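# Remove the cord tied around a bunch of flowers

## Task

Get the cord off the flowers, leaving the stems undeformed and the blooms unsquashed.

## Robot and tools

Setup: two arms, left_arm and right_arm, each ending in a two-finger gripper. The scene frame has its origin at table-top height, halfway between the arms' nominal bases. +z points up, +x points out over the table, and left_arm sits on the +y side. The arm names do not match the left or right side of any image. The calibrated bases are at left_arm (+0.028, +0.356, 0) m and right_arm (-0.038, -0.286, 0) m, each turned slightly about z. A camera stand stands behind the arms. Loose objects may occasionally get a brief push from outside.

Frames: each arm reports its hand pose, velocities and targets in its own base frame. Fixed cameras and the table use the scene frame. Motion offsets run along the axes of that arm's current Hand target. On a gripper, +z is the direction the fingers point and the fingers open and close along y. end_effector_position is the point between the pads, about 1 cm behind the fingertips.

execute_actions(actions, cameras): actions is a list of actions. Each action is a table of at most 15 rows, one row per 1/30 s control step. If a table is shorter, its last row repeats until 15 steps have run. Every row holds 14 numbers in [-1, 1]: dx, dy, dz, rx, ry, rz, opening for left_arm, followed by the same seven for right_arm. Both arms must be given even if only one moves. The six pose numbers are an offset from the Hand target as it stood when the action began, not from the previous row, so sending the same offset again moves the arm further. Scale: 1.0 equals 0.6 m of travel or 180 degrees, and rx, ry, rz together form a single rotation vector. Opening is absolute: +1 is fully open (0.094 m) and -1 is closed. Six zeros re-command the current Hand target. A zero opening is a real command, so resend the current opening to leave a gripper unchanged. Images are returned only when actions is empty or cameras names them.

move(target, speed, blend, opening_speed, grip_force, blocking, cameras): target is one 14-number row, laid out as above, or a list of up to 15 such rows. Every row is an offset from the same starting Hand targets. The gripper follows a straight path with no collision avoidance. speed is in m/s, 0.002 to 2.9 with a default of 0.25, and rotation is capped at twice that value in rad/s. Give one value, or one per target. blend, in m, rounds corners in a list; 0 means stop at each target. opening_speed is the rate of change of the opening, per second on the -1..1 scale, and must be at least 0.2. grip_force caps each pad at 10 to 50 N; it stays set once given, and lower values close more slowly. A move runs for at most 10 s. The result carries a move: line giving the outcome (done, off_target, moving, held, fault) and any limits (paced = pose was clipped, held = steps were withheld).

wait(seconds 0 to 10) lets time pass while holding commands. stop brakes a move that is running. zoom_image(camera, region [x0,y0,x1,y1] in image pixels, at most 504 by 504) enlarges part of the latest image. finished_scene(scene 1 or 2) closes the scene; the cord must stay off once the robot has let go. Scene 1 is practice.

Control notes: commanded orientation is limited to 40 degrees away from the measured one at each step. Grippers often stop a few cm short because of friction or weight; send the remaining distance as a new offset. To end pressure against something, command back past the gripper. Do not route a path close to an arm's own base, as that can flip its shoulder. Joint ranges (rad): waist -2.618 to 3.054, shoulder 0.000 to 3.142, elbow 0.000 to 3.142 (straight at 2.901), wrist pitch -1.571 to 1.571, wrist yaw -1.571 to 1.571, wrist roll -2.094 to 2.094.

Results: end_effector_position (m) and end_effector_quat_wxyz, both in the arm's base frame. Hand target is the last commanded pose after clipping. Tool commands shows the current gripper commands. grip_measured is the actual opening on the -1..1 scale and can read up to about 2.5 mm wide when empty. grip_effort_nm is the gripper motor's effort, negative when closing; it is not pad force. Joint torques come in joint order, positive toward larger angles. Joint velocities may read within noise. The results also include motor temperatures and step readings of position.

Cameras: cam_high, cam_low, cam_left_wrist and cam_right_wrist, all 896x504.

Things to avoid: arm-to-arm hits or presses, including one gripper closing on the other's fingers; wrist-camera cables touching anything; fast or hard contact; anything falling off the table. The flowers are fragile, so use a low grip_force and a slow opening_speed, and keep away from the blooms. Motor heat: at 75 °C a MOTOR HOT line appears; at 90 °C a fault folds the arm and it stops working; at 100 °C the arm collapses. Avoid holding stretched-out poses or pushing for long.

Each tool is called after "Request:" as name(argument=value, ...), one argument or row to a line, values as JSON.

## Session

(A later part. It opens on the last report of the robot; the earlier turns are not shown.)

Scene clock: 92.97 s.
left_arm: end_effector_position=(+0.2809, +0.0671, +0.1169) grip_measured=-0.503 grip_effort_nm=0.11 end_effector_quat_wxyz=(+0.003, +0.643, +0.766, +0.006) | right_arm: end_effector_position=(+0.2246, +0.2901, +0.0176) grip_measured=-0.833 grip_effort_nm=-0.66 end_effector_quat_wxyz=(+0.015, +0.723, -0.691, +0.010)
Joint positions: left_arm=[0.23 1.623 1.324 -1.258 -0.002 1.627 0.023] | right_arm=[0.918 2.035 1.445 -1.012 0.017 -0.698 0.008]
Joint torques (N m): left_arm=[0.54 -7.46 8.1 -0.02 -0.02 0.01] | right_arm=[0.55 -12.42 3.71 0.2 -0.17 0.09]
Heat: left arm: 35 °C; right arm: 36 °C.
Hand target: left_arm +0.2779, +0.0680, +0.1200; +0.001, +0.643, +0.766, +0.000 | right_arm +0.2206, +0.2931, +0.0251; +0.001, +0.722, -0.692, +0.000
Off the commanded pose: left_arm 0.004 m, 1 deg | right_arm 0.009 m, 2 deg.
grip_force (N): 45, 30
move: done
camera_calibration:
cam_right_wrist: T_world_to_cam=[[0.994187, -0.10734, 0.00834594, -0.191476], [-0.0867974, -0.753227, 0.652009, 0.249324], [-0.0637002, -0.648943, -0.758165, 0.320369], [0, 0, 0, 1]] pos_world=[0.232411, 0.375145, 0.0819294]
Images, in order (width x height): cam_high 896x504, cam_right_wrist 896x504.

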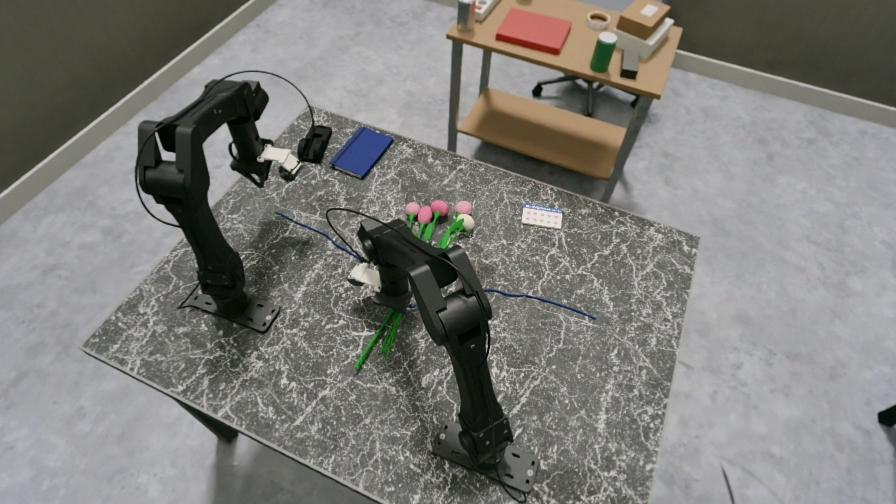

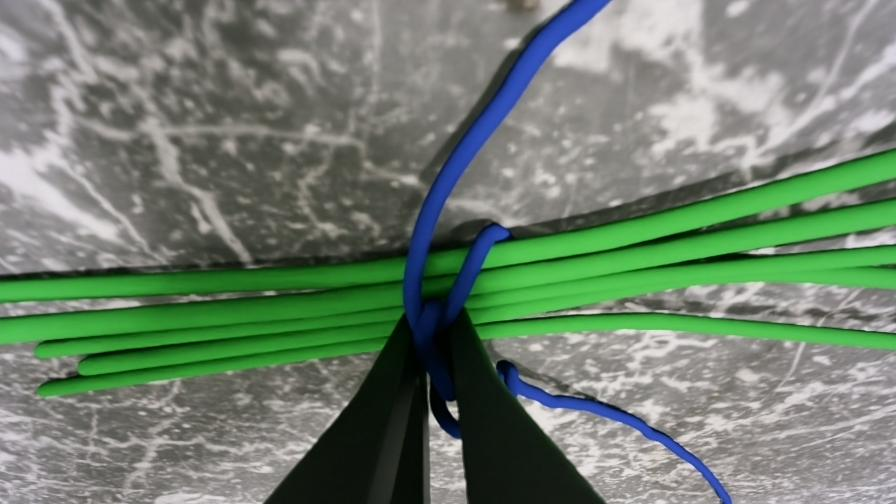

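Request:
move(
  target=[-0.6849, -0.1566, 0.05, 0, 0, -0.444, 0.6, 0, 0, 0, 0, 0, 0, -1],
  speed=0.35,
  cameras=["cam_left_wrist", "cam_high"],
)

Scene clock: 104.27 s.
left_arm: end_effector_position=(+0.2569, -0.2238, +0.0989) grip_measured=+0.597 grip_effort_nm=0.11 end_effector_quat_wxyz=(+0.000, +0.264, +0.964, -0.006) | right_arm: end_effector_position=(+0.2246, +0.2901, +0.0176) grip_measured=-0.833 grip_effort_nm=-0.67 end_effector_quat_wxyz=(+0.015, +0.722, -0.691, +0.010)
Joint positions: left_arm=[-0.714 1.833 1.497 -1.229 0.01 -0.179 0.075] | right_arm=[0.918 2.035 1.445 -1.012 0.017 -0.697 0.008]
Joint torques (N m): left_arm=[0.36 -10.22 6.28 0.13 -0.1 0.01] | right_arm=[0.49 -12.49 3.73 0.28 -0.15 0.09]
Heat: left arm: 35 °C; right arm: 38 °C.
Hand target: left_arm +0.2561, -0.2199, +0.0994; -0.002, +0.264, +0.964, -0.003 (not the last commanded pose) | right_arm +0.2206, +0.2931, +0.0251; +0.001, +0.722, -0.692, +0.000
Off the commanded pose: left_arm 0.130 m, 31 deg | right_arm 0.009 m, 2 deg.
grip_force (N): 45, 30
move: held (left_arm; a check stopped the path); limits=held
pose unreachable (left arm): on one or more control steps of this call, first in action 0 (counted from 0), this arm could not follow its commanded pose, so it was not sent that pose on those steps. It may still have moved: this result reports where it is.
cause: moving toward the commanded pose would bring a part of the arm too close to another arm (this arm's fingers and the right arm's wrist (the part past joint 4), where that arm would come to rest).
camera_calibration:
cam_left_wrist: T_world_to_cam=[[-0.609226, -0.790335, 0.064925, -0.0303405], [-0.598587, 0.512026, 0.616054, 0.230585], [-0.520132, 0.336453, -0.785024, 0.389224], [0, 0, 0, 1]] pos_world=[0.321989, -0.273, 0.165467]
Images, in order (width x height): cam_high 896x504, cam_left_wrist 896x504.

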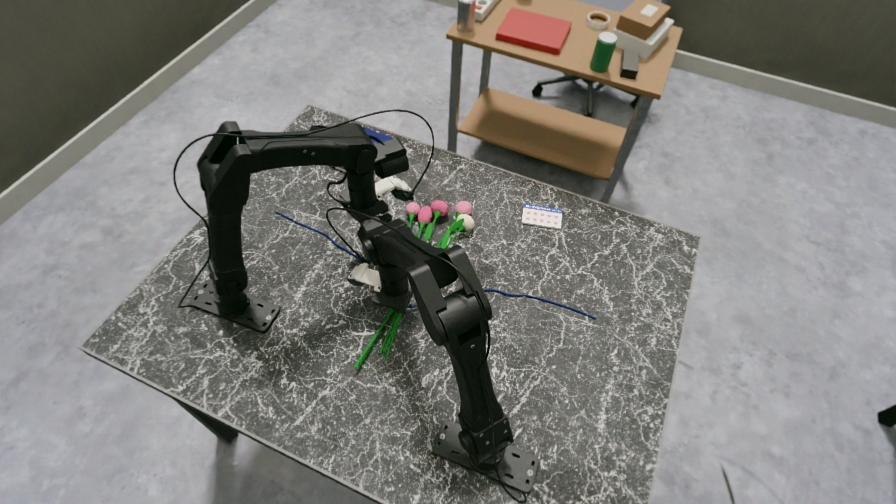

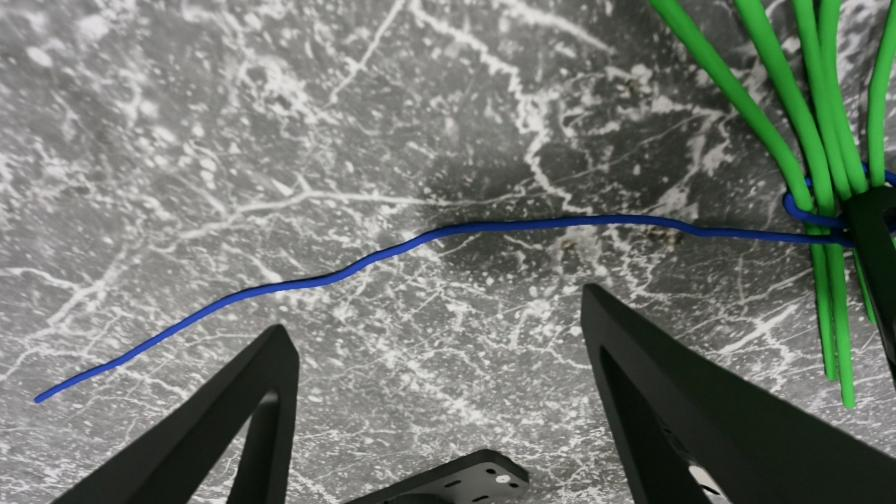

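Request:
zoom_image(
  camera="cam_left_wrist",
  region=[740, 120, 896, 300],
)

Scaled by 2.800 from the camera's 896x504 image, which has a finer 1280x720 frame.

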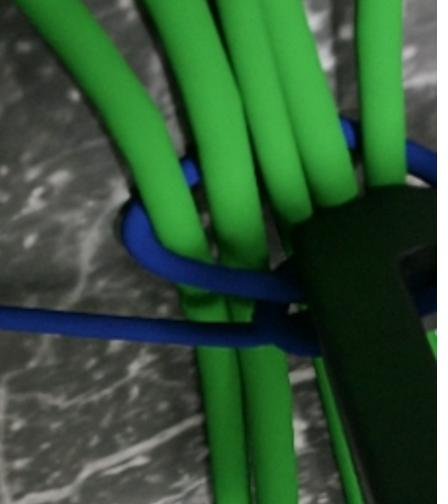

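Request:
move(
  target=[
    [0, 0, 0, 0, 0, 0, 0.6, 0, 0, 0, 0, 0, 0, -0.35],
    [0.0848, 0.1435, -0.05, 0, 0, 0, 0.6, 0.0333, 0, -0.075, 0, 0, 0, -0.35],
  ],
  speed=0.2,
  cameras=["cam_right_wrist", "cam_left_wrist"],
)

Request:
zoom_image(
  camera="cam_right_wrist",
  region=[340, 100, 560, 300],
)

Scene clock: 125.03 s.
left_arm: end_effector_position=(+0.2650, -0.1248, +0.1300) grip_measured=+0.597 grip_effort_nm=0.11 end_effector_quat_wxyz=(+0.008, +0.262, +0.965, -0.005) | right_arm: end_effector_position=(+0.2200, +0.2699, +0.0527) grip_measured=-0.351 grip_effort_nm=0.07 end_effector_quat_wxyz=(+0.019, +0.722, -0.692, +0.010)
Joint positions: left_arm=[-0.439 1.634 1.388 -1.308 0.008 0.092 0.075] | right_arm=[0.892 1.935 1.445 -1.12 0.016 -0.721 0.03]
Joint torques (N m): left_arm=[0.09 -9.29 4.64 0.09 -0.06 0.02] | right_arm=[-0.59 -12 6.8 -0.09 -0.14 -0.1]
Motor temperatures (°C): left_arm=[30 34 35 29 29 27 27] | right_arm=[27 40 35 28 26 29 30]
Heat: left arm: 35 °C; right arm: 40 °C.
Hand target: left_arm +0.2564, -0.1198, +0.1291; -0.002, +0.264, +0.964, -0.003 | right_arm +0.2214, +0.2733, +0.0701; +0.001, +0.722, -0.692, +0.000
Off the commanded pose: left_arm 0.010 m, 1 deg | right_arm 0.018 m, 2 deg.
grip_force (N): 45, 30
move: off_target (right_arm)
camera_calibration:
cam_left_wrist: T_world_to_cam=[[-0.606427, -0.793002, 0.0582653, 0.0505882], [-0.609686, 0.510776, 0.606127, 0.169595], [-0.51042, 0.332048, -0.793231, 0.382475], [0, 0, 0, 1]] pos_world=[0.329301, -0.173509, 0.197648]
cam_right_wrist: T_world_to_cam=[[0.994013, -0.109226, 0.00295264, -0.188585], [-0.084337, -0.749765, 0.656308, 0.209203], [-0.0694723, -0.652627, -0.754488, 0.33555], [0, 0, 0, 1]] pos_world=[0.228411, 0.355244, 0.116424]
Images, in order (width x height): cam_left_wrist 896x504, cam_right_wrist 896x504.

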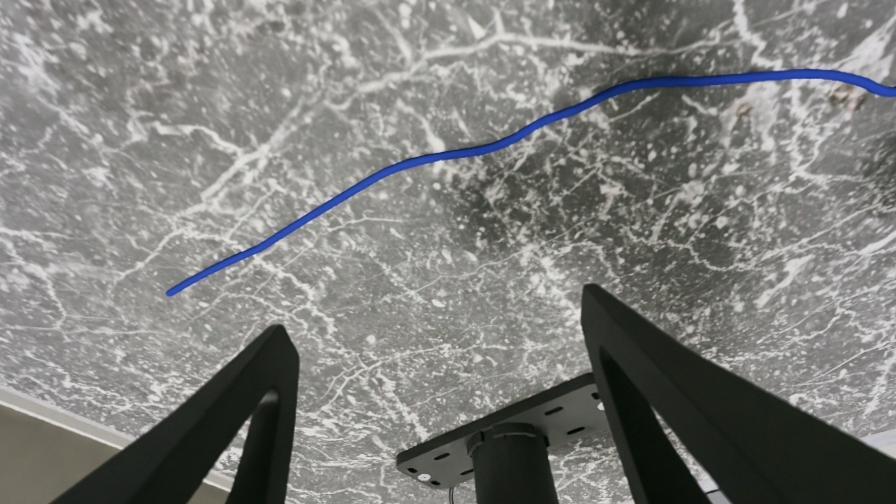

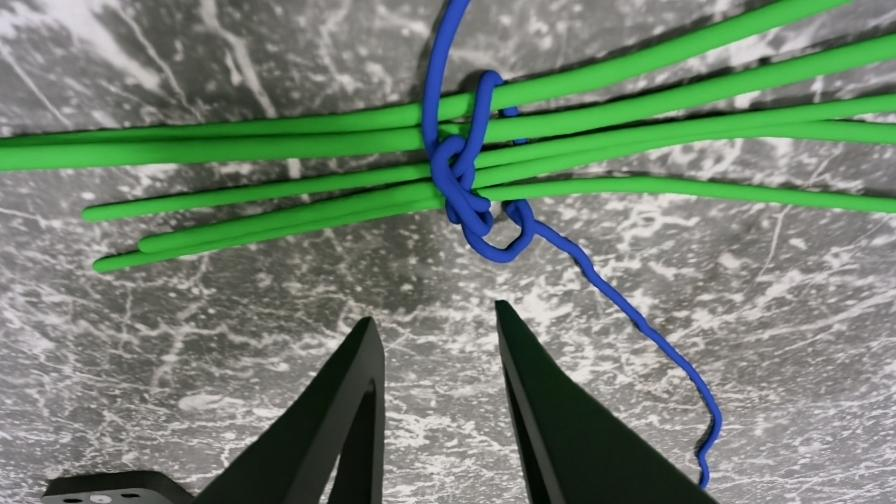

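Scaled by 2.291 from the camera's 896x504 image, which has a finer 1280x720 frame.

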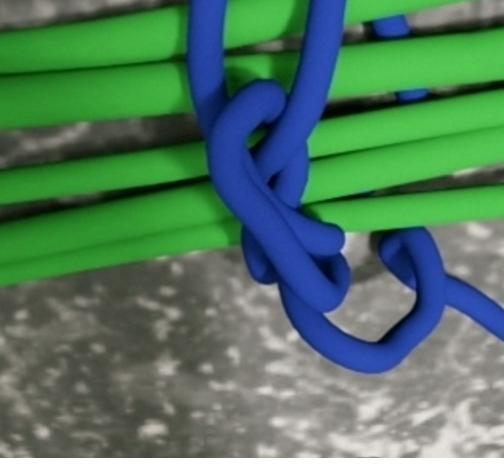

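Request:
move(
  target=[0, 0, 0, 0, 0, 0, 0.6, -0.0527, -0.0157, 0.0952, 0, 0, 0, -0.55],
  speed=0.12,
  cameras=["cam_right_wrist"],
)

Request:
zoom_image(
  camera="cam_right_wrist",
  region=[340, 150, 560, 350],
)

Scene clock: 137.10 s.
left_arm: end_effector_position=(+0.2650, -0.1248, +0.1300) grip_measured=+0.597 grip_effort_nm=0.11 end_effector_quat_wxyz=(+0.008, +0.262, +0.965, -0.005) | right_arm: end_effector_position=(+0.2257, +0.2923, +0.0180) grip_measured=-0.549 grip_effort_nm=-0.07 end_effector_quat_wxyz=(+0.010, +0.722, -0.691, +0.009)
Joint positions: left_arm=[-0.439 1.634 1.388 -1.308 0.008 0.092 0.075] | right_arm=[0.918 2.035 1.446 -1.004 0.016 -0.696 0.021]
Joint torques (N m): left_arm=[0.1 -9.33 4.7 0.08 -0.06 0.02] | right_arm=[0.49 -7.5 7.32 0.31 -0.11 0.12]
Heat: left arm: 35 °C; right arm: 40 °C.
Hand target: left_arm +0.2564, -0.1198, +0.1291; -0.002, +0.264, +0.964, -0.003 | right_arm +0.2295, +0.3053, +0.0130; +0.000, +0.722, -0.692, +0.000
Off the commanded pose: left_arm 0.010 m, 1 deg | right_arm 0.014 m, 2 deg.
grip_force (N): 45, 30
move: off_target (right_arm)
camera_calibration:
cam_right_wrist: T_world_to_cam=[[0.994013, -0.108524, 0.0126809, -0.19208], [-0.0910269, -0.758325, 0.64549, 0.253399], [-0.0604349, -0.64278, -0.763663, 0.319597], [0, 0, 0, 1]] pos_world=[0.233311, 0.376744, 0.0829342]
Images, in order (width x height): cam_right_wrist 896x504.

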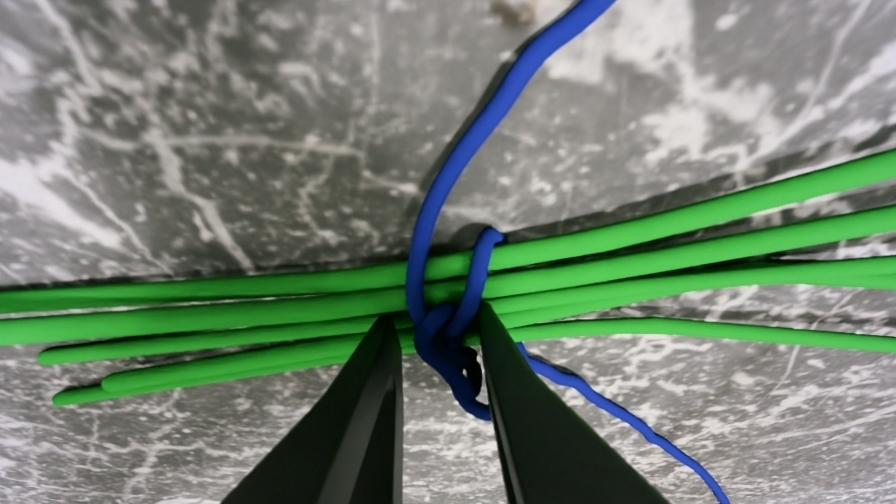

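Scaled by 2.291 from the camera's 896x504 image, which has a finer 1280x720 frame.

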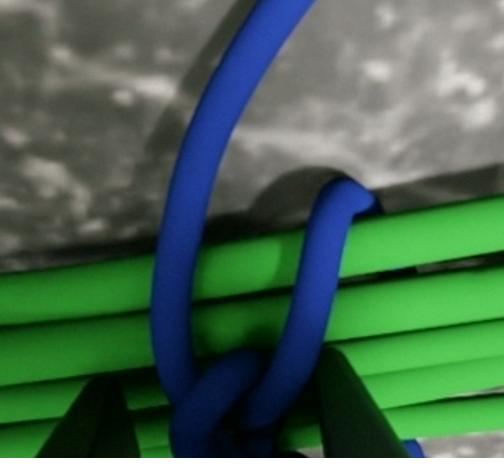

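Request:
move(
  target=[0, 0, 0, 0, 0, 0, 0.6, -0.0115, -0.0138, -0.0533, 0, 0, 0, -0.55],
  speed=0.12,
  cameras=["cam_right_wrist"],
)

Scene clock: 141.40 s.
left_arm: end_effector_position=(+0.2650, -0.1248, +0.1300) grip_measured=+0.597 grip_effort_nm=0.11 end_effector_quat_wxyz=(+0.008, +0.262, +0.965, -0.005) | right_arm: end_effector_position=(+0.2393, +0.3101, +0.0517) grip_measured=-0.549 grip_effort_nm=-0.07 end_effector_quat_wxyz=(-0.015, +0.722, -0.692, +0.006)
Joint positions: left_arm=[-0.439 1.634 1.388 -1.308 0.008 0.092 0.075] | right_arm=[0.918 2.035 1.585 -1.093 0.016 -0.696 0.021]
Joint torques (N m): left_arm=[0.14 -9.4 4.7 0.08 -0.07 0.02] | right_arm=[-0.09 -7.47 7.32 0.04 -0.1 0.05]
Heat: left arm: 35 °C; right arm: 39 °C.
Hand target: left_arm +0.2564, -0.1198, +0.1291; -0.002, +0.264, +0.964, -0.003 | right_arm +0.2375, +0.3125, +0.0450; +0.000, +0.722, -0.692, +0.000
Off the commanded pose: left_arm 0.010 m, 1 deg | right_arm 0.007 m, 2 deg.
grip_force (N): 45, 30
move: done
camera_calibration:
cam_right_wrist: T_world_to_cam=[[0.993219, -0.109555, 0.0389027, -0.204999], [-0.110385, -0.783685, 0.611272, 0.260602], [-0.0364804, -0.611421, -0.790464, 0.343578], [0, 0, 0, 1]] pos_world=[0.244909, 0.391842, 0.120263]
Images, in order (width x height): cam_right_wrist 896x504.

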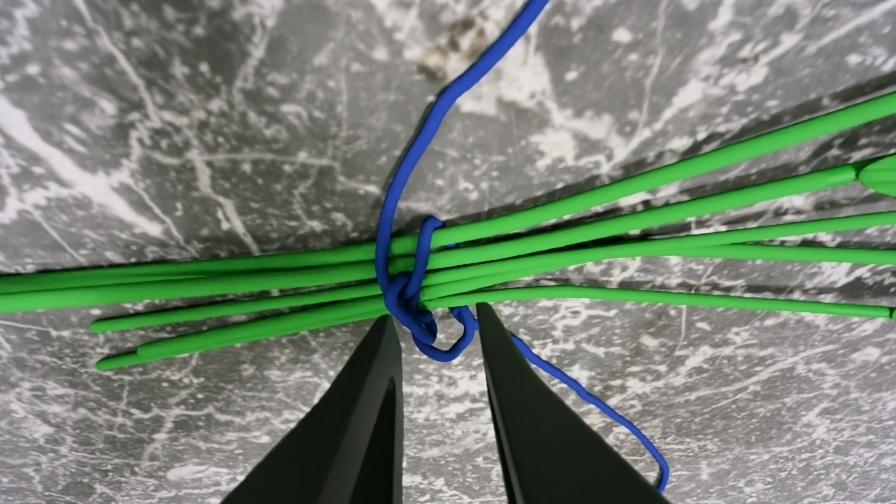

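Request:
move(
  target=[0, 0, 0, 0, 0, 0, 0.6, 0.0045, 0.0102, 0.0383, 0, 0, 0, -0.55],
  speed=0.1,
  cameras=["cam_right_wrist"],
)

Scene clock: 144.50 s.
left_arm: end_effector_position=(+0.2650, -0.1248, +0.1300) grip_measured=+0.597 grip_effort_nm=0.11 end_effector_quat_wxyz=(+0.008, +0.262, +0.965, -0.005) | right_arm: end_effector_position=(+0.2377, +0.3079, +0.0392) grip_measured=-0.549 grip_effort_nm=-0.07 end_effector_quat_wxyz=(-0.015, +0.721, -0.692, +0.006)
Joint positions: left_arm=[-0.439 1.634 1.388 -1.308 0.008 0.092 0.075] | right_arm=[0.918 2.035 1.534 -1.041 0.016 -0.694 0.021]
Joint torques (N m): left_arm=[0.1 -9.33 4.64 0.1 -0.07 0.01] | right_arm=[0.59 -7.43 4.56 0.4 -0.21 0.15]
Heat: left arm: 35 °C; right arm: 39 °C.
Hand target: left_arm +0.2564, -0.1198, +0.1291; -0.002, +0.264, +0.964, -0.003 | right_arm +0.2315, +0.3095, +0.0220; +0.000, +0.722, -0.692, +0.000
Off the commanded pose: left_arm 0.010 m, 1 deg | right_arm 0.018 m, 2 deg.
grip_force (N): 45, 30
move: off_target (right_arm)
camera_calibration:
cam_right_wrist: T_world_to_cam=[[0.992939, -0.111883, 0.039414, -0.202347], [-0.112575, -0.784046, 0.610409, 0.267056], [-0.0373922, -0.610536, -0.791106, 0.332322], [0, 0, 0, 1]] pos_world=[0.243409, 0.38964, 0.107864]
Images, in order (width x height): cam_right_wrist 896x504.

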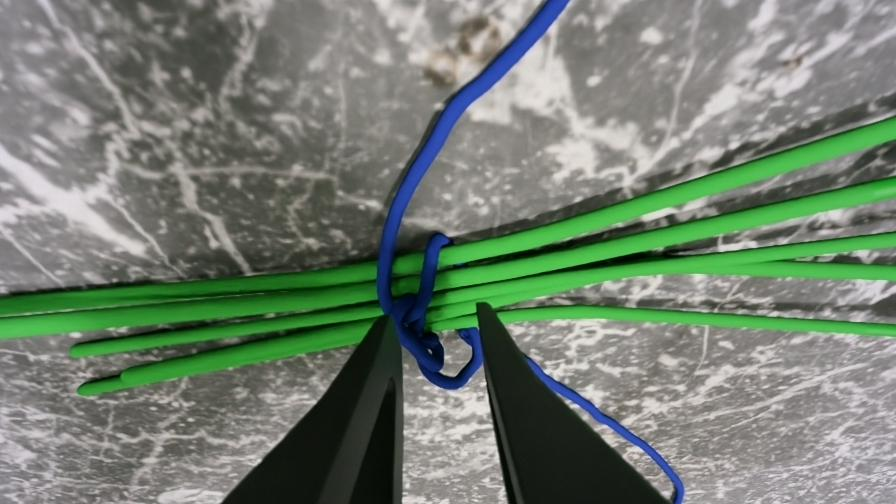

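Request:
move(
  target=[0, 0, 0, 0, 0, 0, 0.6, 0, 0, 0.0217, 0, 0, 0, -0.55],
  speed=0.08,
  cameras=[],
)

Scene clock: 148.43 s.
left_arm: end_effector_position=(+0.2650, -0.1248, +0.1300) grip_measured=+0.597 grip_effort_nm=0.11 end_effector_quat_wxyz=(+0.008, +0.262, +0.965, -0.005) | right_arm: end_effector_position=(+0.2381, +0.3085, +0.0268) grip_measured=-0.549 grip_effort_nm=-0.07 end_effector_quat_wxyz=(-0.016, +0.721, -0.692, +0.006)
Joint positions: left_arm=[-0.439 1.634 1.388 -1.308 0.008 0.092 0.075] | right_arm=[0.918 2.05 1.505 -0.996 0.016 -0.694 0.021]
Joint torques (N m): left_arm=[0.1 -9.37 4.67 0.07 -0.07 0.01] | right_arm=[0.61 -7.49 4.31 0.38 -0.15 0.04]
Heat: left arm: 35 °C; right arm: 38 °C.
Hand target: left_arm +0.2564, -0.1198, +0.1291; -0.002, +0.264, +0.964, -0.003 | right_arm +0.2314, +0.3094, +0.0089; +0.001, +0.722, -0.692, +0.000
Off the commanded pose: left_arm 0.010 m, 1 deg | right_arm 0.019 m, 2 deg.
grip_force (N): 45, 30
move: off_target (right_arm)
No camera images: "cameras" was empty.

Request:
move(
  target=[
    [0, 0, 0, 0, 0, 0, 0.6, 0, 0, 0.0172, 0, 0, 0, -0.55],
    [0, 0, 0, 0, 0, 0, 0.6, 0, 0, 0.0172, 0, 0, 0, -1],
  ],
  speed=0.06,
  grip_force=[45, 35],
  cameras=["cam_right_wrist"],
)

Request:
zoom_image(
  camera="cam_right_wrist",
  region=[340, 180, 560, 400],
)

Scene clock: 151.73 s.
left_arm: end_effector_position=(+0.2650, -0.1248, +0.1300) grip_measured=+0.597 grip_effort_nm=0.11 end_effector_quat_wxyz=(+0.008, +0.262, +0.965, -0.005) | right_arm: end_effector_position=(+0.2390, +0.3106, +0.0202) grip_measured=-0.898 grip_effort_nm=-0.71 end_effector_quat_wxyz=(-0.021, +0.721, -0.693, +0.004)
Joint positions: left_arm=[-0.439 1.634 1.388 -1.308 0.008 0.092 0.075] | right_arm=[0.918 2.056 1.486 -0.96 0.013 -0.693 0.005]
Joint torques (N m): left_arm=[0.1 -9.37 4.72 0.08 -0.06 0.01] | right_arm=[0.7 -6.64 4.16 0.43 -0.1 0.07]
Heat: left arm: 35 °C; right arm: 38 °C.
Hand target: left_arm +0.2564, -0.1198, +0.1291; -0.002, +0.264, +0.964, -0.003 | right_arm +0.2315, +0.3095, -0.0013; +0.000, +0.722, -0.692, +0.000
Off the commanded pose: left_arm 0.010 m, 1 deg | right_arm 0.023 m, 3 deg.
grip_force (N): 45, 35
move: off_target (right_arm); target 2's new opening was sent with right_arm's hand 0.023 m and 2 deg from that target
camera_calibration:
cam_right_wrist: T_world_to_cam=[[0.992702, -0.112645, 0.0430611, -0.202385], [-0.115816, -0.790991, 0.600766, 0.28408], [-0.0336126, -0.601369, -0.798264, 0.315333], [0, 0, 0, 1]] pos_world=[0.244409, 0.391539, 0.0897679]
Images, in order (width x height): cam_right_wrist 896x504.

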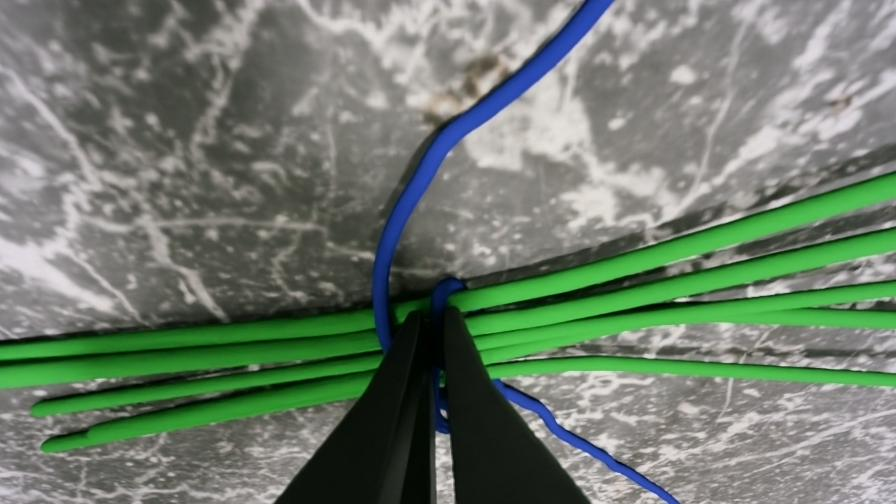

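Scaled by 2.291 from the camera's 896x504 image, which has a finer 1280x720 frame.

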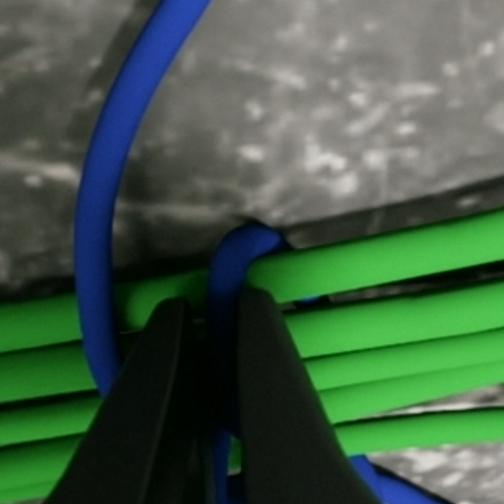

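Request:
move(
  target=[
    [0, 0, 0, 0, 0, 0, 0.6, 0, 0, -0.0522, 0, 0, 0, -1],
    [0, 0, 0, 0, 0, 0, 0.6, -0.0872, -0.0112, -0.0522, 0, 0, 0, -1],
  ],
  speed=0.08,
  blend=0.01,
  cameras=["cam_right_wrist", "cam_left_wrist"],
)

Request:
zoom_image(
  camera="cam_right_wrist",
  region=[340, 290, 560, 504],
)

Scene clock: 156.50 s.
left_arm: end_effector_position=(+0.2650, -0.1248, +0.1300) grip_measured=+0.597 grip_effort_nm=0.11 end_effector_quat_wxyz=(+0.008, +0.262, +0.965, -0.005) | right_arm: end_effector_position=(+0.2385, +0.3586, +0.0392) grip_measured=-0.904 grip_effort_nm=-0.76 end_effector_quat_wxyz=(-0.015, +0.723, -0.691, +0.004)
Joint positions: left_arm=[-0.439 1.634 1.388 -1.308 0.008 0.092 0.075] | right_arm=[0.987 2.199 1.79 -1.133 0.013 -0.629 0.005]
Joint torques (N m): left_arm=[0.08 -9.32 4.66 0.08 -0.05 0.02] | right_arm=[0.35 -8.16 7.94 0.06 -0.12 0.07]
Heat: left arm: 35 °C; right arm: 37 °C.
Hand target: left_arm +0.2564, -0.1198, +0.1291; -0.002, +0.264, +0.964, -0.003 | right_arm +0.2359, +0.3621, +0.0299; +0.001, +0.722, -0.692, +0.000
Off the commanded pose: left_arm 0.010 m, 1 deg | right_arm 0.010 m, 2 deg.
grip_force (N): 45, 35
move: done
camera_calibration:
cam_left_wrist: T_world_to_cam=[[-0.606741, -0.792765, 0.0582162, 0.0507429], [-0.609525, 0.511007, 0.606096, 0.169588], [-0.51024, 0.332259, -0.793259, 0.382458], [0, 0, 0, 1]] pos_world=[0.329301, -0.173508, 0.197648]
cam_right_wrist: T_world_to_cam=[[0.993527, -0.108066, 0.0350254, -0.198849], [-0.106964, -0.786073, 0.608809, 0.306319], [-0.0382591, -0.608614, -0.792543, 0.362862], [0, 0, 0, 1]] pos_world=[0.244209, 0.440143, 0.108059]
Images, in order (width x height): cam_left_wrist 896x504, cam_right_wrist 896x504.

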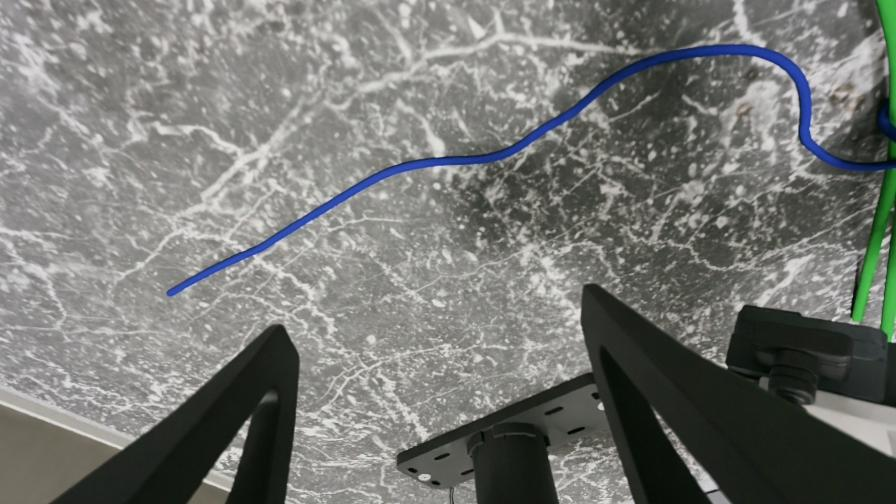

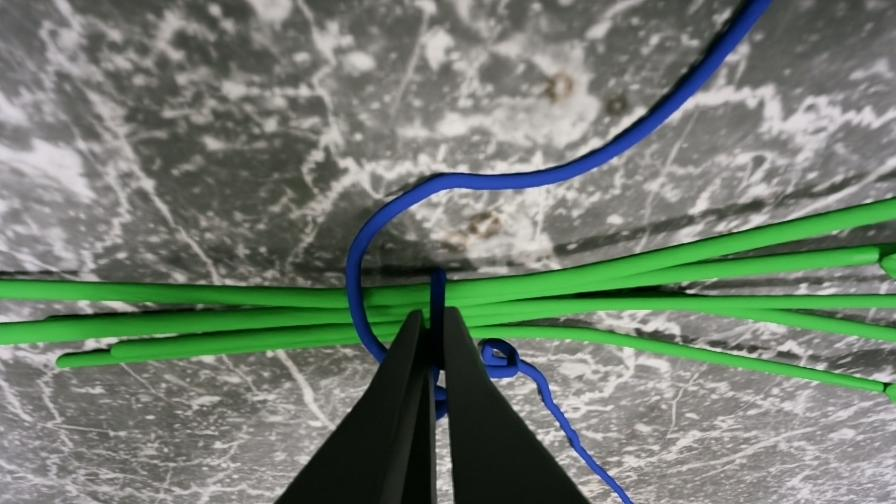

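Scaled by 2.291 from the camera's 896x504 image, which has a finer 1280x720 frame.

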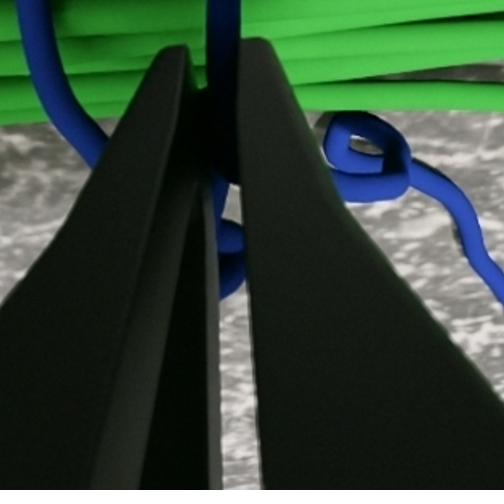

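Request:
move(
  target=[
    [0, 0, 0, 0, 0, 0, 0.6, 0, 0, 0.0333, 0, 0, 0, -1],
    [0, 0, 0, 0, 0, 0, 0.6, 0, 0, 0.0333, 0, 0, 0, -0.2],
    [0, 0, 0, 0, 0, 0, 0.6, 0, 0, -0.12, 0, 0, 0, -0.2],
    [0, 0, 0, 0, 0, 0, 0.6, 0.25, 0.01, -0.12, 0, 0, 0, -0.2],
  ],
  speed=[0.1, 0.1, 0.25, 0.3],
  blend=[0, 0, 0.03, 0],
  cameras=["cam_right_wrist", "cam_high"],
)

Request:
zoom_image(
  camera="cam_high",
  region=[330, 180, 500, 380],
)

Scene clock: 168.00 s.
left_arm: end_effector_position=(+0.2650, -0.1248, +0.1300) grip_measured=+0.597 grip_effort_nm=0.11 end_effector_quat_wxyz=(+0.008, +0.262, +0.965, -0.005) | right_arm: end_effector_position=(+0.2377, +0.2100, +0.0983) grip_measured=-0.201 grip_effort_nm=0.07 end_effector_quat_wxyz=(+0.016, +0.720, -0.694, +0.005)
Joint positions: left_arm=[-0.439 1.634 1.388 -1.308 0.008 0.092 0.075] | right_arm=[0.727 1.779 1.427 -1.25 0.012 -0.879 0.038]
Joint torques (N m): left_arm=[0.16 -9.37 4.63 0.09 -0.06 0.02] | right_arm=[0.2 -9.81 4.45 0.2 -0.09 -0.06]
Heat: left arm: 35 °C; right arm: 36 °C.
Hand target: left_arm +0.2564, -0.1198, +0.1291; -0.002, +0.264, +0.964, -0.003 | right_arm +0.2364, +0.2120, +0.1021; +0.000, +0.722, -0.692, +0.000
Off the commanded pose: left_arm 0.010 m, 1 deg | right_arm 0.005 m, 2 deg.
grip_force (N): 45, 35
move: done; target 2's new opening was sent with right_arm's hand 0.023 m and 2 deg from that target
camera_calibration:
cam_right_wrist: T_world_to_cam=[[0.993213, -0.116306, -0.000905954, -0.210831], [-0.0879733, -0.756313, 0.648268, 0.138802], [-0.0760825, -0.643789, -0.761411, 0.33253], [0, 0, 0, 1]] pos_world=[0.24691, 0.294536, 0.16302]
Images, in order (width x height): cam_high 896x504, cam_right_wrist 896x504.

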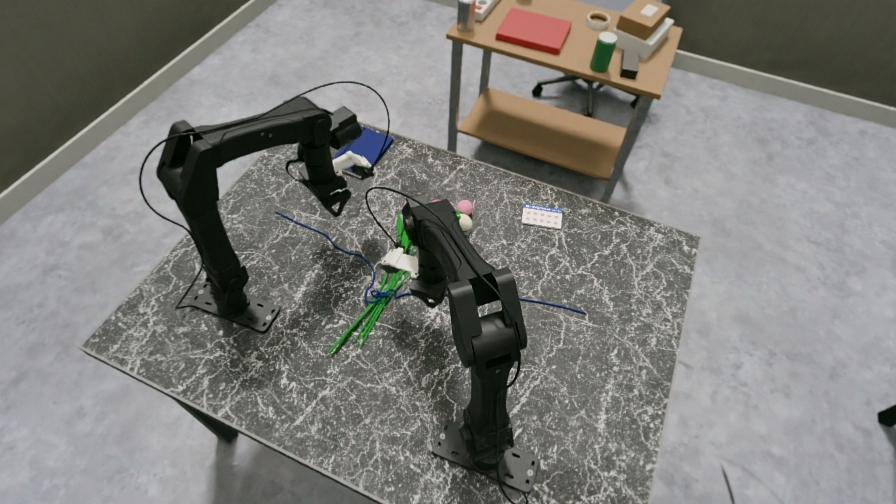

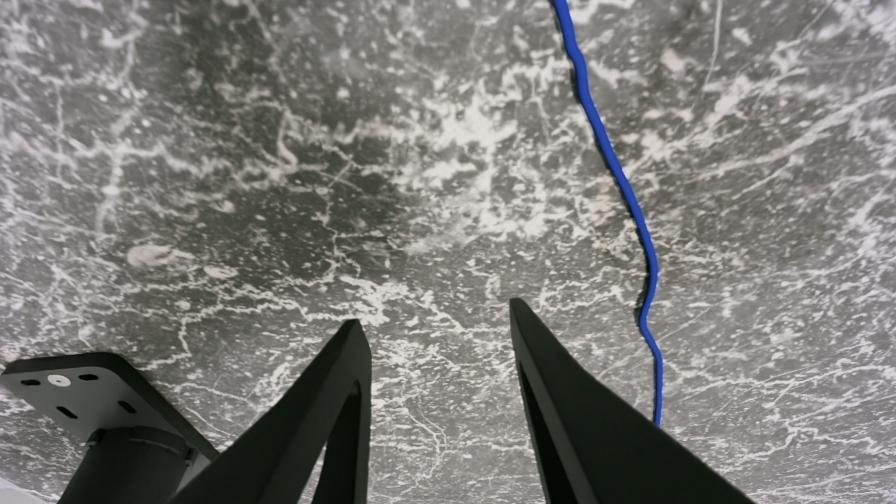

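Scaled by 2.520 from the camera's 896x504 image, which has a finer 1280x720 frame.

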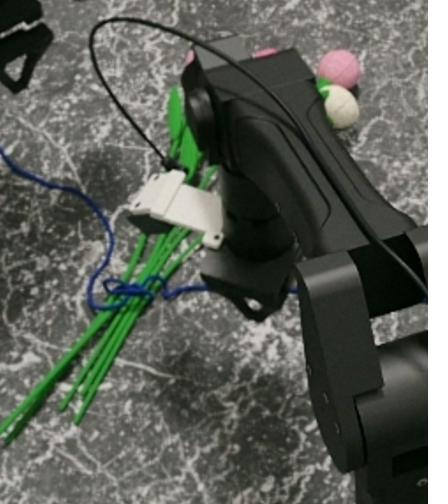

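Request:
move(
  target=[-0.2300, -0.3020, 0.0735, 0, 0, -0.098, 0.6, 0, 0, 0, 0, 0, 0, -0.2],
  speed=0.3,
  cameras=["cam_left_wrist"],
)

Scene clock: 175.50 s.
left_arm: end_effector_position=(+0.2796, -0.3470, +0.0931) grip_measured=+0.597 grip_effort_nm=0.11 end_effector_quat_wxyz=(+0.005, +0.119, +0.993, -0.012) | right_arm: end_effector_position=(+0.2378, +0.2100, +0.0983) grip_measured=-0.201 grip_effort_nm=0.07 end_effector_quat_wxyz=(+0.016, +0.720, -0.694, +0.005)
Joint positions: left_arm=[-0.891 2.264 2.11 -1.394 0.009 -0.653 0.075] | right_arm=[0.727 1.779 1.427 -1.249 0.012 -0.88 0.038]
Joint torques (N m): left_arm=[0.36 -10.95 9.48 0.04 -0.06 -0.1] | right_arm=[0.1 -9.73 4.26 0.29 -0.11 -0.05]
Heat: left arm: 35 °C; right arm: 36 °C.
Hand target: left_arm +0.2826, -0.3462, +0.0857; -0.003, +0.113, +0.994, -0.002 | right_arm +0.2364, +0.2120, +0.1021; +0.000, +0.722, -0.692, +0.000
Off the commanded pose: left_arm 0.008 m, 2 deg | right_arm 0.004 m, 2 deg.
grip_force (N): 45, 35
move: done
camera_calibration:
cam_left_wrist: T_world_to_cam=[[-0.351287, -0.933317, 0.0742735, -0.236227], [-0.726629, 0.321798, 0.607006, 0.281389], [-0.59043, 0.159264, -0.791219, 0.396752], [0, 0, 0, 1]] pos_world=[0.355736, -0.374214, 0.160658]
Images, in order (width x height): cam_left_wrist 896x504.

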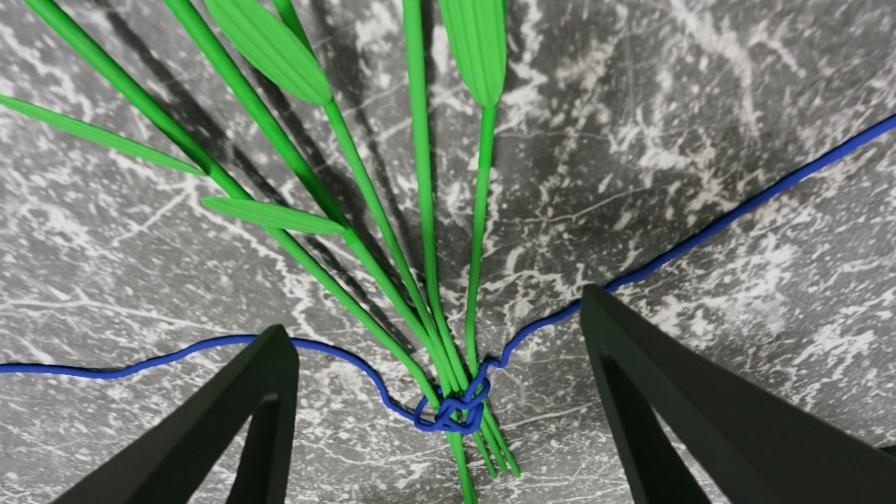

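Request:
zoom_image(
  camera="cam_left_wrist",
  region=[380, 340, 540, 500],
)

Scaled by 3.150 from the camera's 896x504 image, which has a finer 1280x720 frame.

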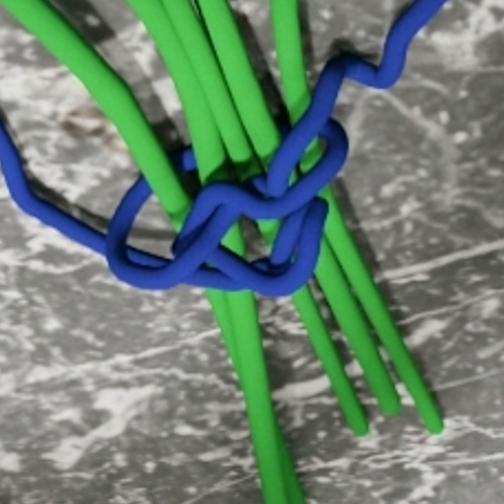

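Request:
move(
  target=[-0.065, 0.015, -0.1, 0, 0, 0, -0.5, -0.2218, -0.0020, 0.0285, 0, 0, 0, -0.2],
  speed=0.25,
  cameras=["cam_right_wrist"],
)

Request:
zoom_image(
  camera="cam_right_wrist",
  region=[340, 150, 560, 350],
)

Scene clock: 188.83 s.
left_arm: end_effector_position=(+0.3226, -0.3457, +0.1458) grip_measured=-0.497 grip_effort_nm=-0.19 end_effector_quat_wxyz=(+0.047, +0.110, +0.992, -0.047) | right_arm: end_effector_position=(+0.2316, +0.3421, +0.0918) grip_measured=-0.201 grip_effort_nm=0.07 end_effector_quat_wxyz=(-0.013, +0.724, -0.689, +0.004)
Joint positions: left_arm=[-0.819 2.333 2.435 -1.54 0.009 -0.599 0.024] | right_arm=[0.978 2.109 1.856 -1.295 0.011 -0.642 0.038]
Joint torques (N m): left_arm=[-0.08 -12.92 8.96 0.28 -0.06 0.01] | right_arm=[-0.14 -7.9 7.83 0.02 -0.09 0.06]
Motor temperatures (°C): left_arm=[30 36 36 29 29 27 27] | right_arm=[27 35 35 28 26 29 30]
Heat: left arm: 36 °C; right arm: 35 °C.
Hand target: left_arm +0.3228, -0.3461, +0.1456; -0.002, +0.113, +0.994, -0.002 | right_arm +0.2319, +0.3450, +0.0848; +0.000, +0.722, -0.692, +0.000
Off the commanded pose: left_arm 0.001 m, 8 deg | right_arm 0.008 m, 2 deg.
joint sent to its limit (left arm) — joint 4 (wrist pitch), lower limit. The joint targets are off in orientation, not in position.
grip_force (N): 45, 35
move: off_target (left_arm)
camera_calibration:
cam_right_wrist: T_world_to_cam=[[0.994129, -0.103374, 0.0319666, -0.197118], [-0.101265, -0.784758, 0.611474, 0.258664], [-0.0381247, -0.611121, -0.790619, 0.394908], [0, 0, 0, 1]] pos_world=[0.23721, 0.423948, 0.160356]
Images, in order (width x height): cam_right_wrist 896x504.

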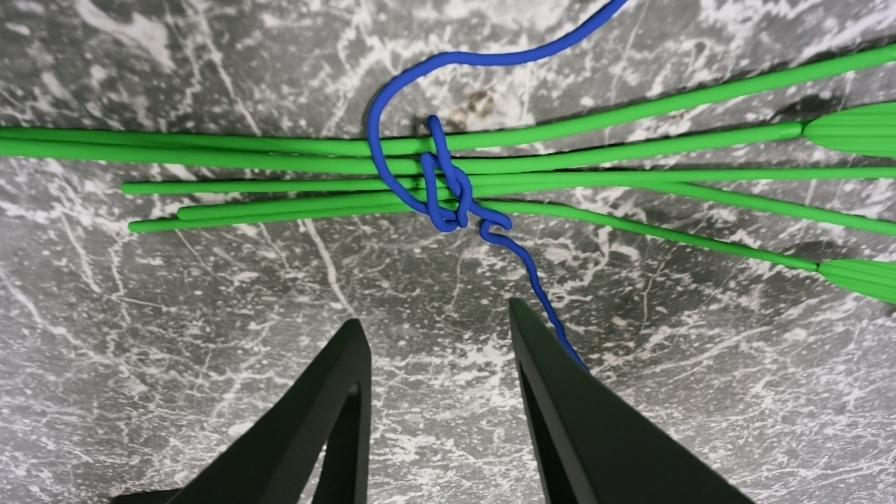

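Scaled by 2.291 from the camera's 896x504 image, which has a finer 1280x720 frame.

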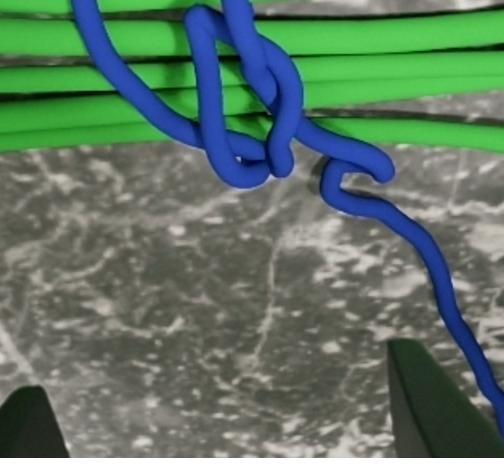

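Request:
move(
  target=[0, 0, 0, 0, 0, 0, -0.5, -0.0318, 0.0027, 0.0997, 0, 0, 0, -0.45],
  speed=0.15,
  cameras=["cam_right_wrist"],
)

Scene clock: 194.77 s.
left_arm: end_effector_position=(+0.3226, -0.3457, +0.1458) grip_measured=-0.497 grip_effort_nm=-0.19 end_effector_quat_wxyz=(+0.047, +0.110, +0.992, -0.047) | right_arm: end_effector_position=(+0.2322, +0.3612, +0.0406) grip_measured=-0.449 grip_effort_nm=-0.07 end_effector_quat_wxyz=(-0.010, +0.722, -0.691, +0.004)
Joint positions: left_arm=[-0.819 2.333 2.435 -1.54 0.009 -0.599 0.024] | right_arm=[1.002 2.204 1.803 -1.152 0.011 -0.613 0.026]
Joint torques (N m): left_arm=[-0.08 -12.96 8.92 0.27 -0.07 0.02] | right_arm=[0.46 -8.85 5.15 0.44 -0.11 0.04]
Heat: left arm: 36 °C; right arm: 36 °C.
Hand target: left_arm +0.3228, -0.3461, +0.1456; -0.002, +0.113, +0.994, -0.002 | right_arm +0.2294, +0.3639, +0.0250; +0.000, +0.722, -0.692, +0.000
Off the commanded pose: left_arm 0.000 m, 8 deg | right_arm 0.016 m, 1 deg.
joint sent to its limit (left arm) — joint 4 (wrist pitch), lower limit. The joint targets are off in orientation, not in position.
grip_force (N): 45, 35
move: off_target (left_arm, right_arm)
camera_calibration:
cam_right_wrist: T_world_to_cam=[[0.993672, -0.108571, 0.0287674, -0.191909], [-0.103199, -0.78145, 0.615374, 0.303991], [-0.0443315, -0.614449, -0.78771, 0.368664], [0, 0, 0, 1]] pos_world=[0.23841, 0.443243, 0.108853]
Images, in order (width x height): cam_right_wrist 896x504.

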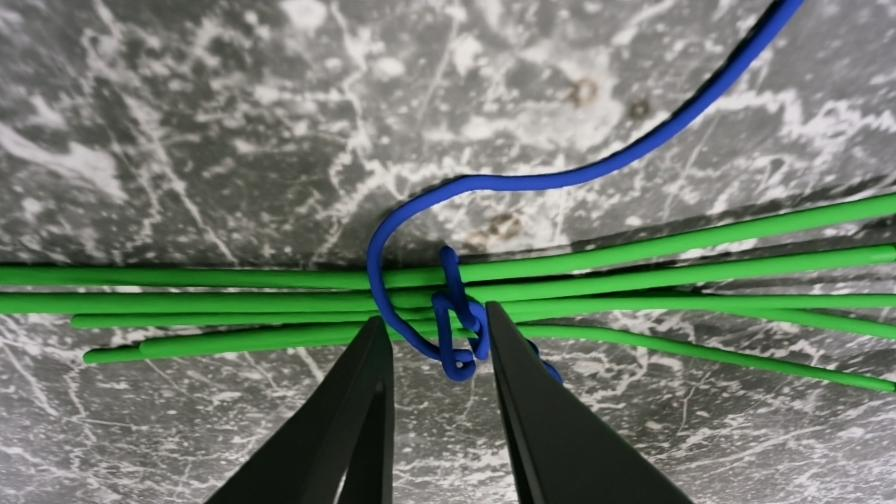

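Request:
move(
  target=[
    [0, 0, 0, 0, 0, 0, -0.5, -0.0033, 0, 0.041, 0, 0, 0, -0.45],
    [0, 0, 0, 0, 0, 0, -0.5, -0.0033, 0, 0.041, 0, 0, 0, -1],
  ],
  speed=0.08,
  cameras=["cam_right_wrist"],
)

Request:
zoom_image(
  camera="cam_right_wrist",
  region=[350, 240, 550, 440],
)

Scene clock: 199.57 s.
left_arm: end_effector_position=(+0.3226, -0.3457, +0.1458) grip_measured=-0.497 grip_effort_nm=-0.19 end_effector_quat_wxyz=(+0.047, +0.110, +0.992, -0.047) | right_arm: end_effector_position=(+0.2350, +0.3656, +0.0205) grip_measured=-0.940 grip_effort_nm=-0.71 end_effector_quat_wxyz=(-0.016, +0.721, -0.692, +0.003)
Joint positions: left_arm=[-0.819 2.333 2.435 -1.54 0.009 -0.599 0.024] | right_arm=[1.002 2.228 1.761 -1.072 0.011 -0.61 0.003]
Joint torques (N m): left_arm=[-0.08 -12.97 8.94 0.27 -0.08 0.01] | right_arm=[0.55 -8.61 4.51 0.41 -0.11 0.09]
Heat: left arm: 36 °C; right arm: 36 °C.
Hand target: left_arm +0.3228, -0.3461, +0.1456; -0.002, +0.113, +0.994, -0.002 | right_arm +0.2293, +0.3659, +0.0004; +0.001, +0.722, -0.692, +0.000
Off the commanded pose: left_arm 0.000 m, 8 deg | right_arm 0.021 m, 2 deg.
joint sent to its limit (left arm) — joint 4 (wrist pitch), lower limit. The joint targets are off in orientation, not in position.
grip_force (N): 45, 35
move: off_target (left_arm, right_arm); target 2's new opening was sent with right_arm's hand 0.021 m and 2 deg from that target
camera_calibration:
cam_right_wrist: T_world_to_cam=[[0.993141, -0.111603, 0.0348799, -0.192615], [-0.109844, -0.788271, 0.605445, 0.32442], [-0.0400745, -0.605124, -0.795122, 0.351342], [0, 0, 0, 1]] pos_world=[0.241009, 0.44684, 0.0896594]
Images, in order (width x height): cam_right_wrist 896x504.

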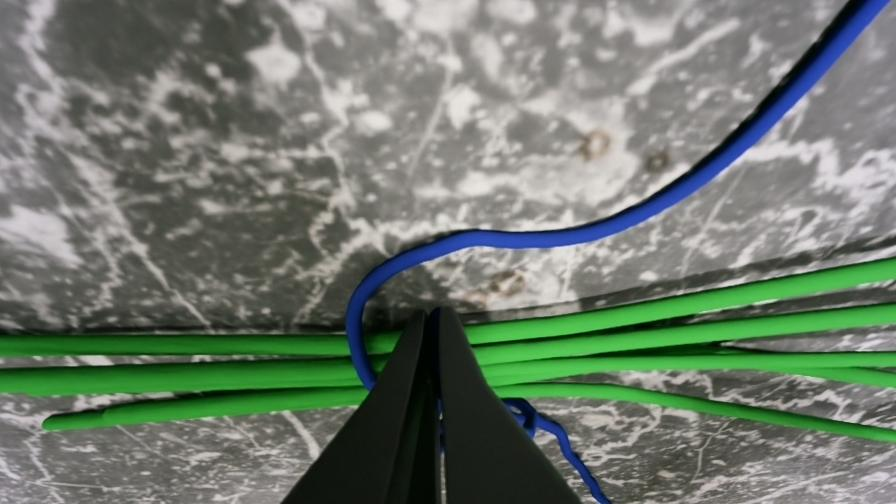

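Scaled by 2.520 from the camera's 896x504 image, which has a finer 1280x720 frame.

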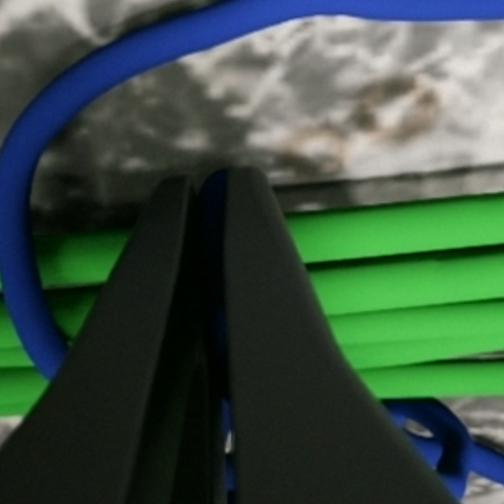

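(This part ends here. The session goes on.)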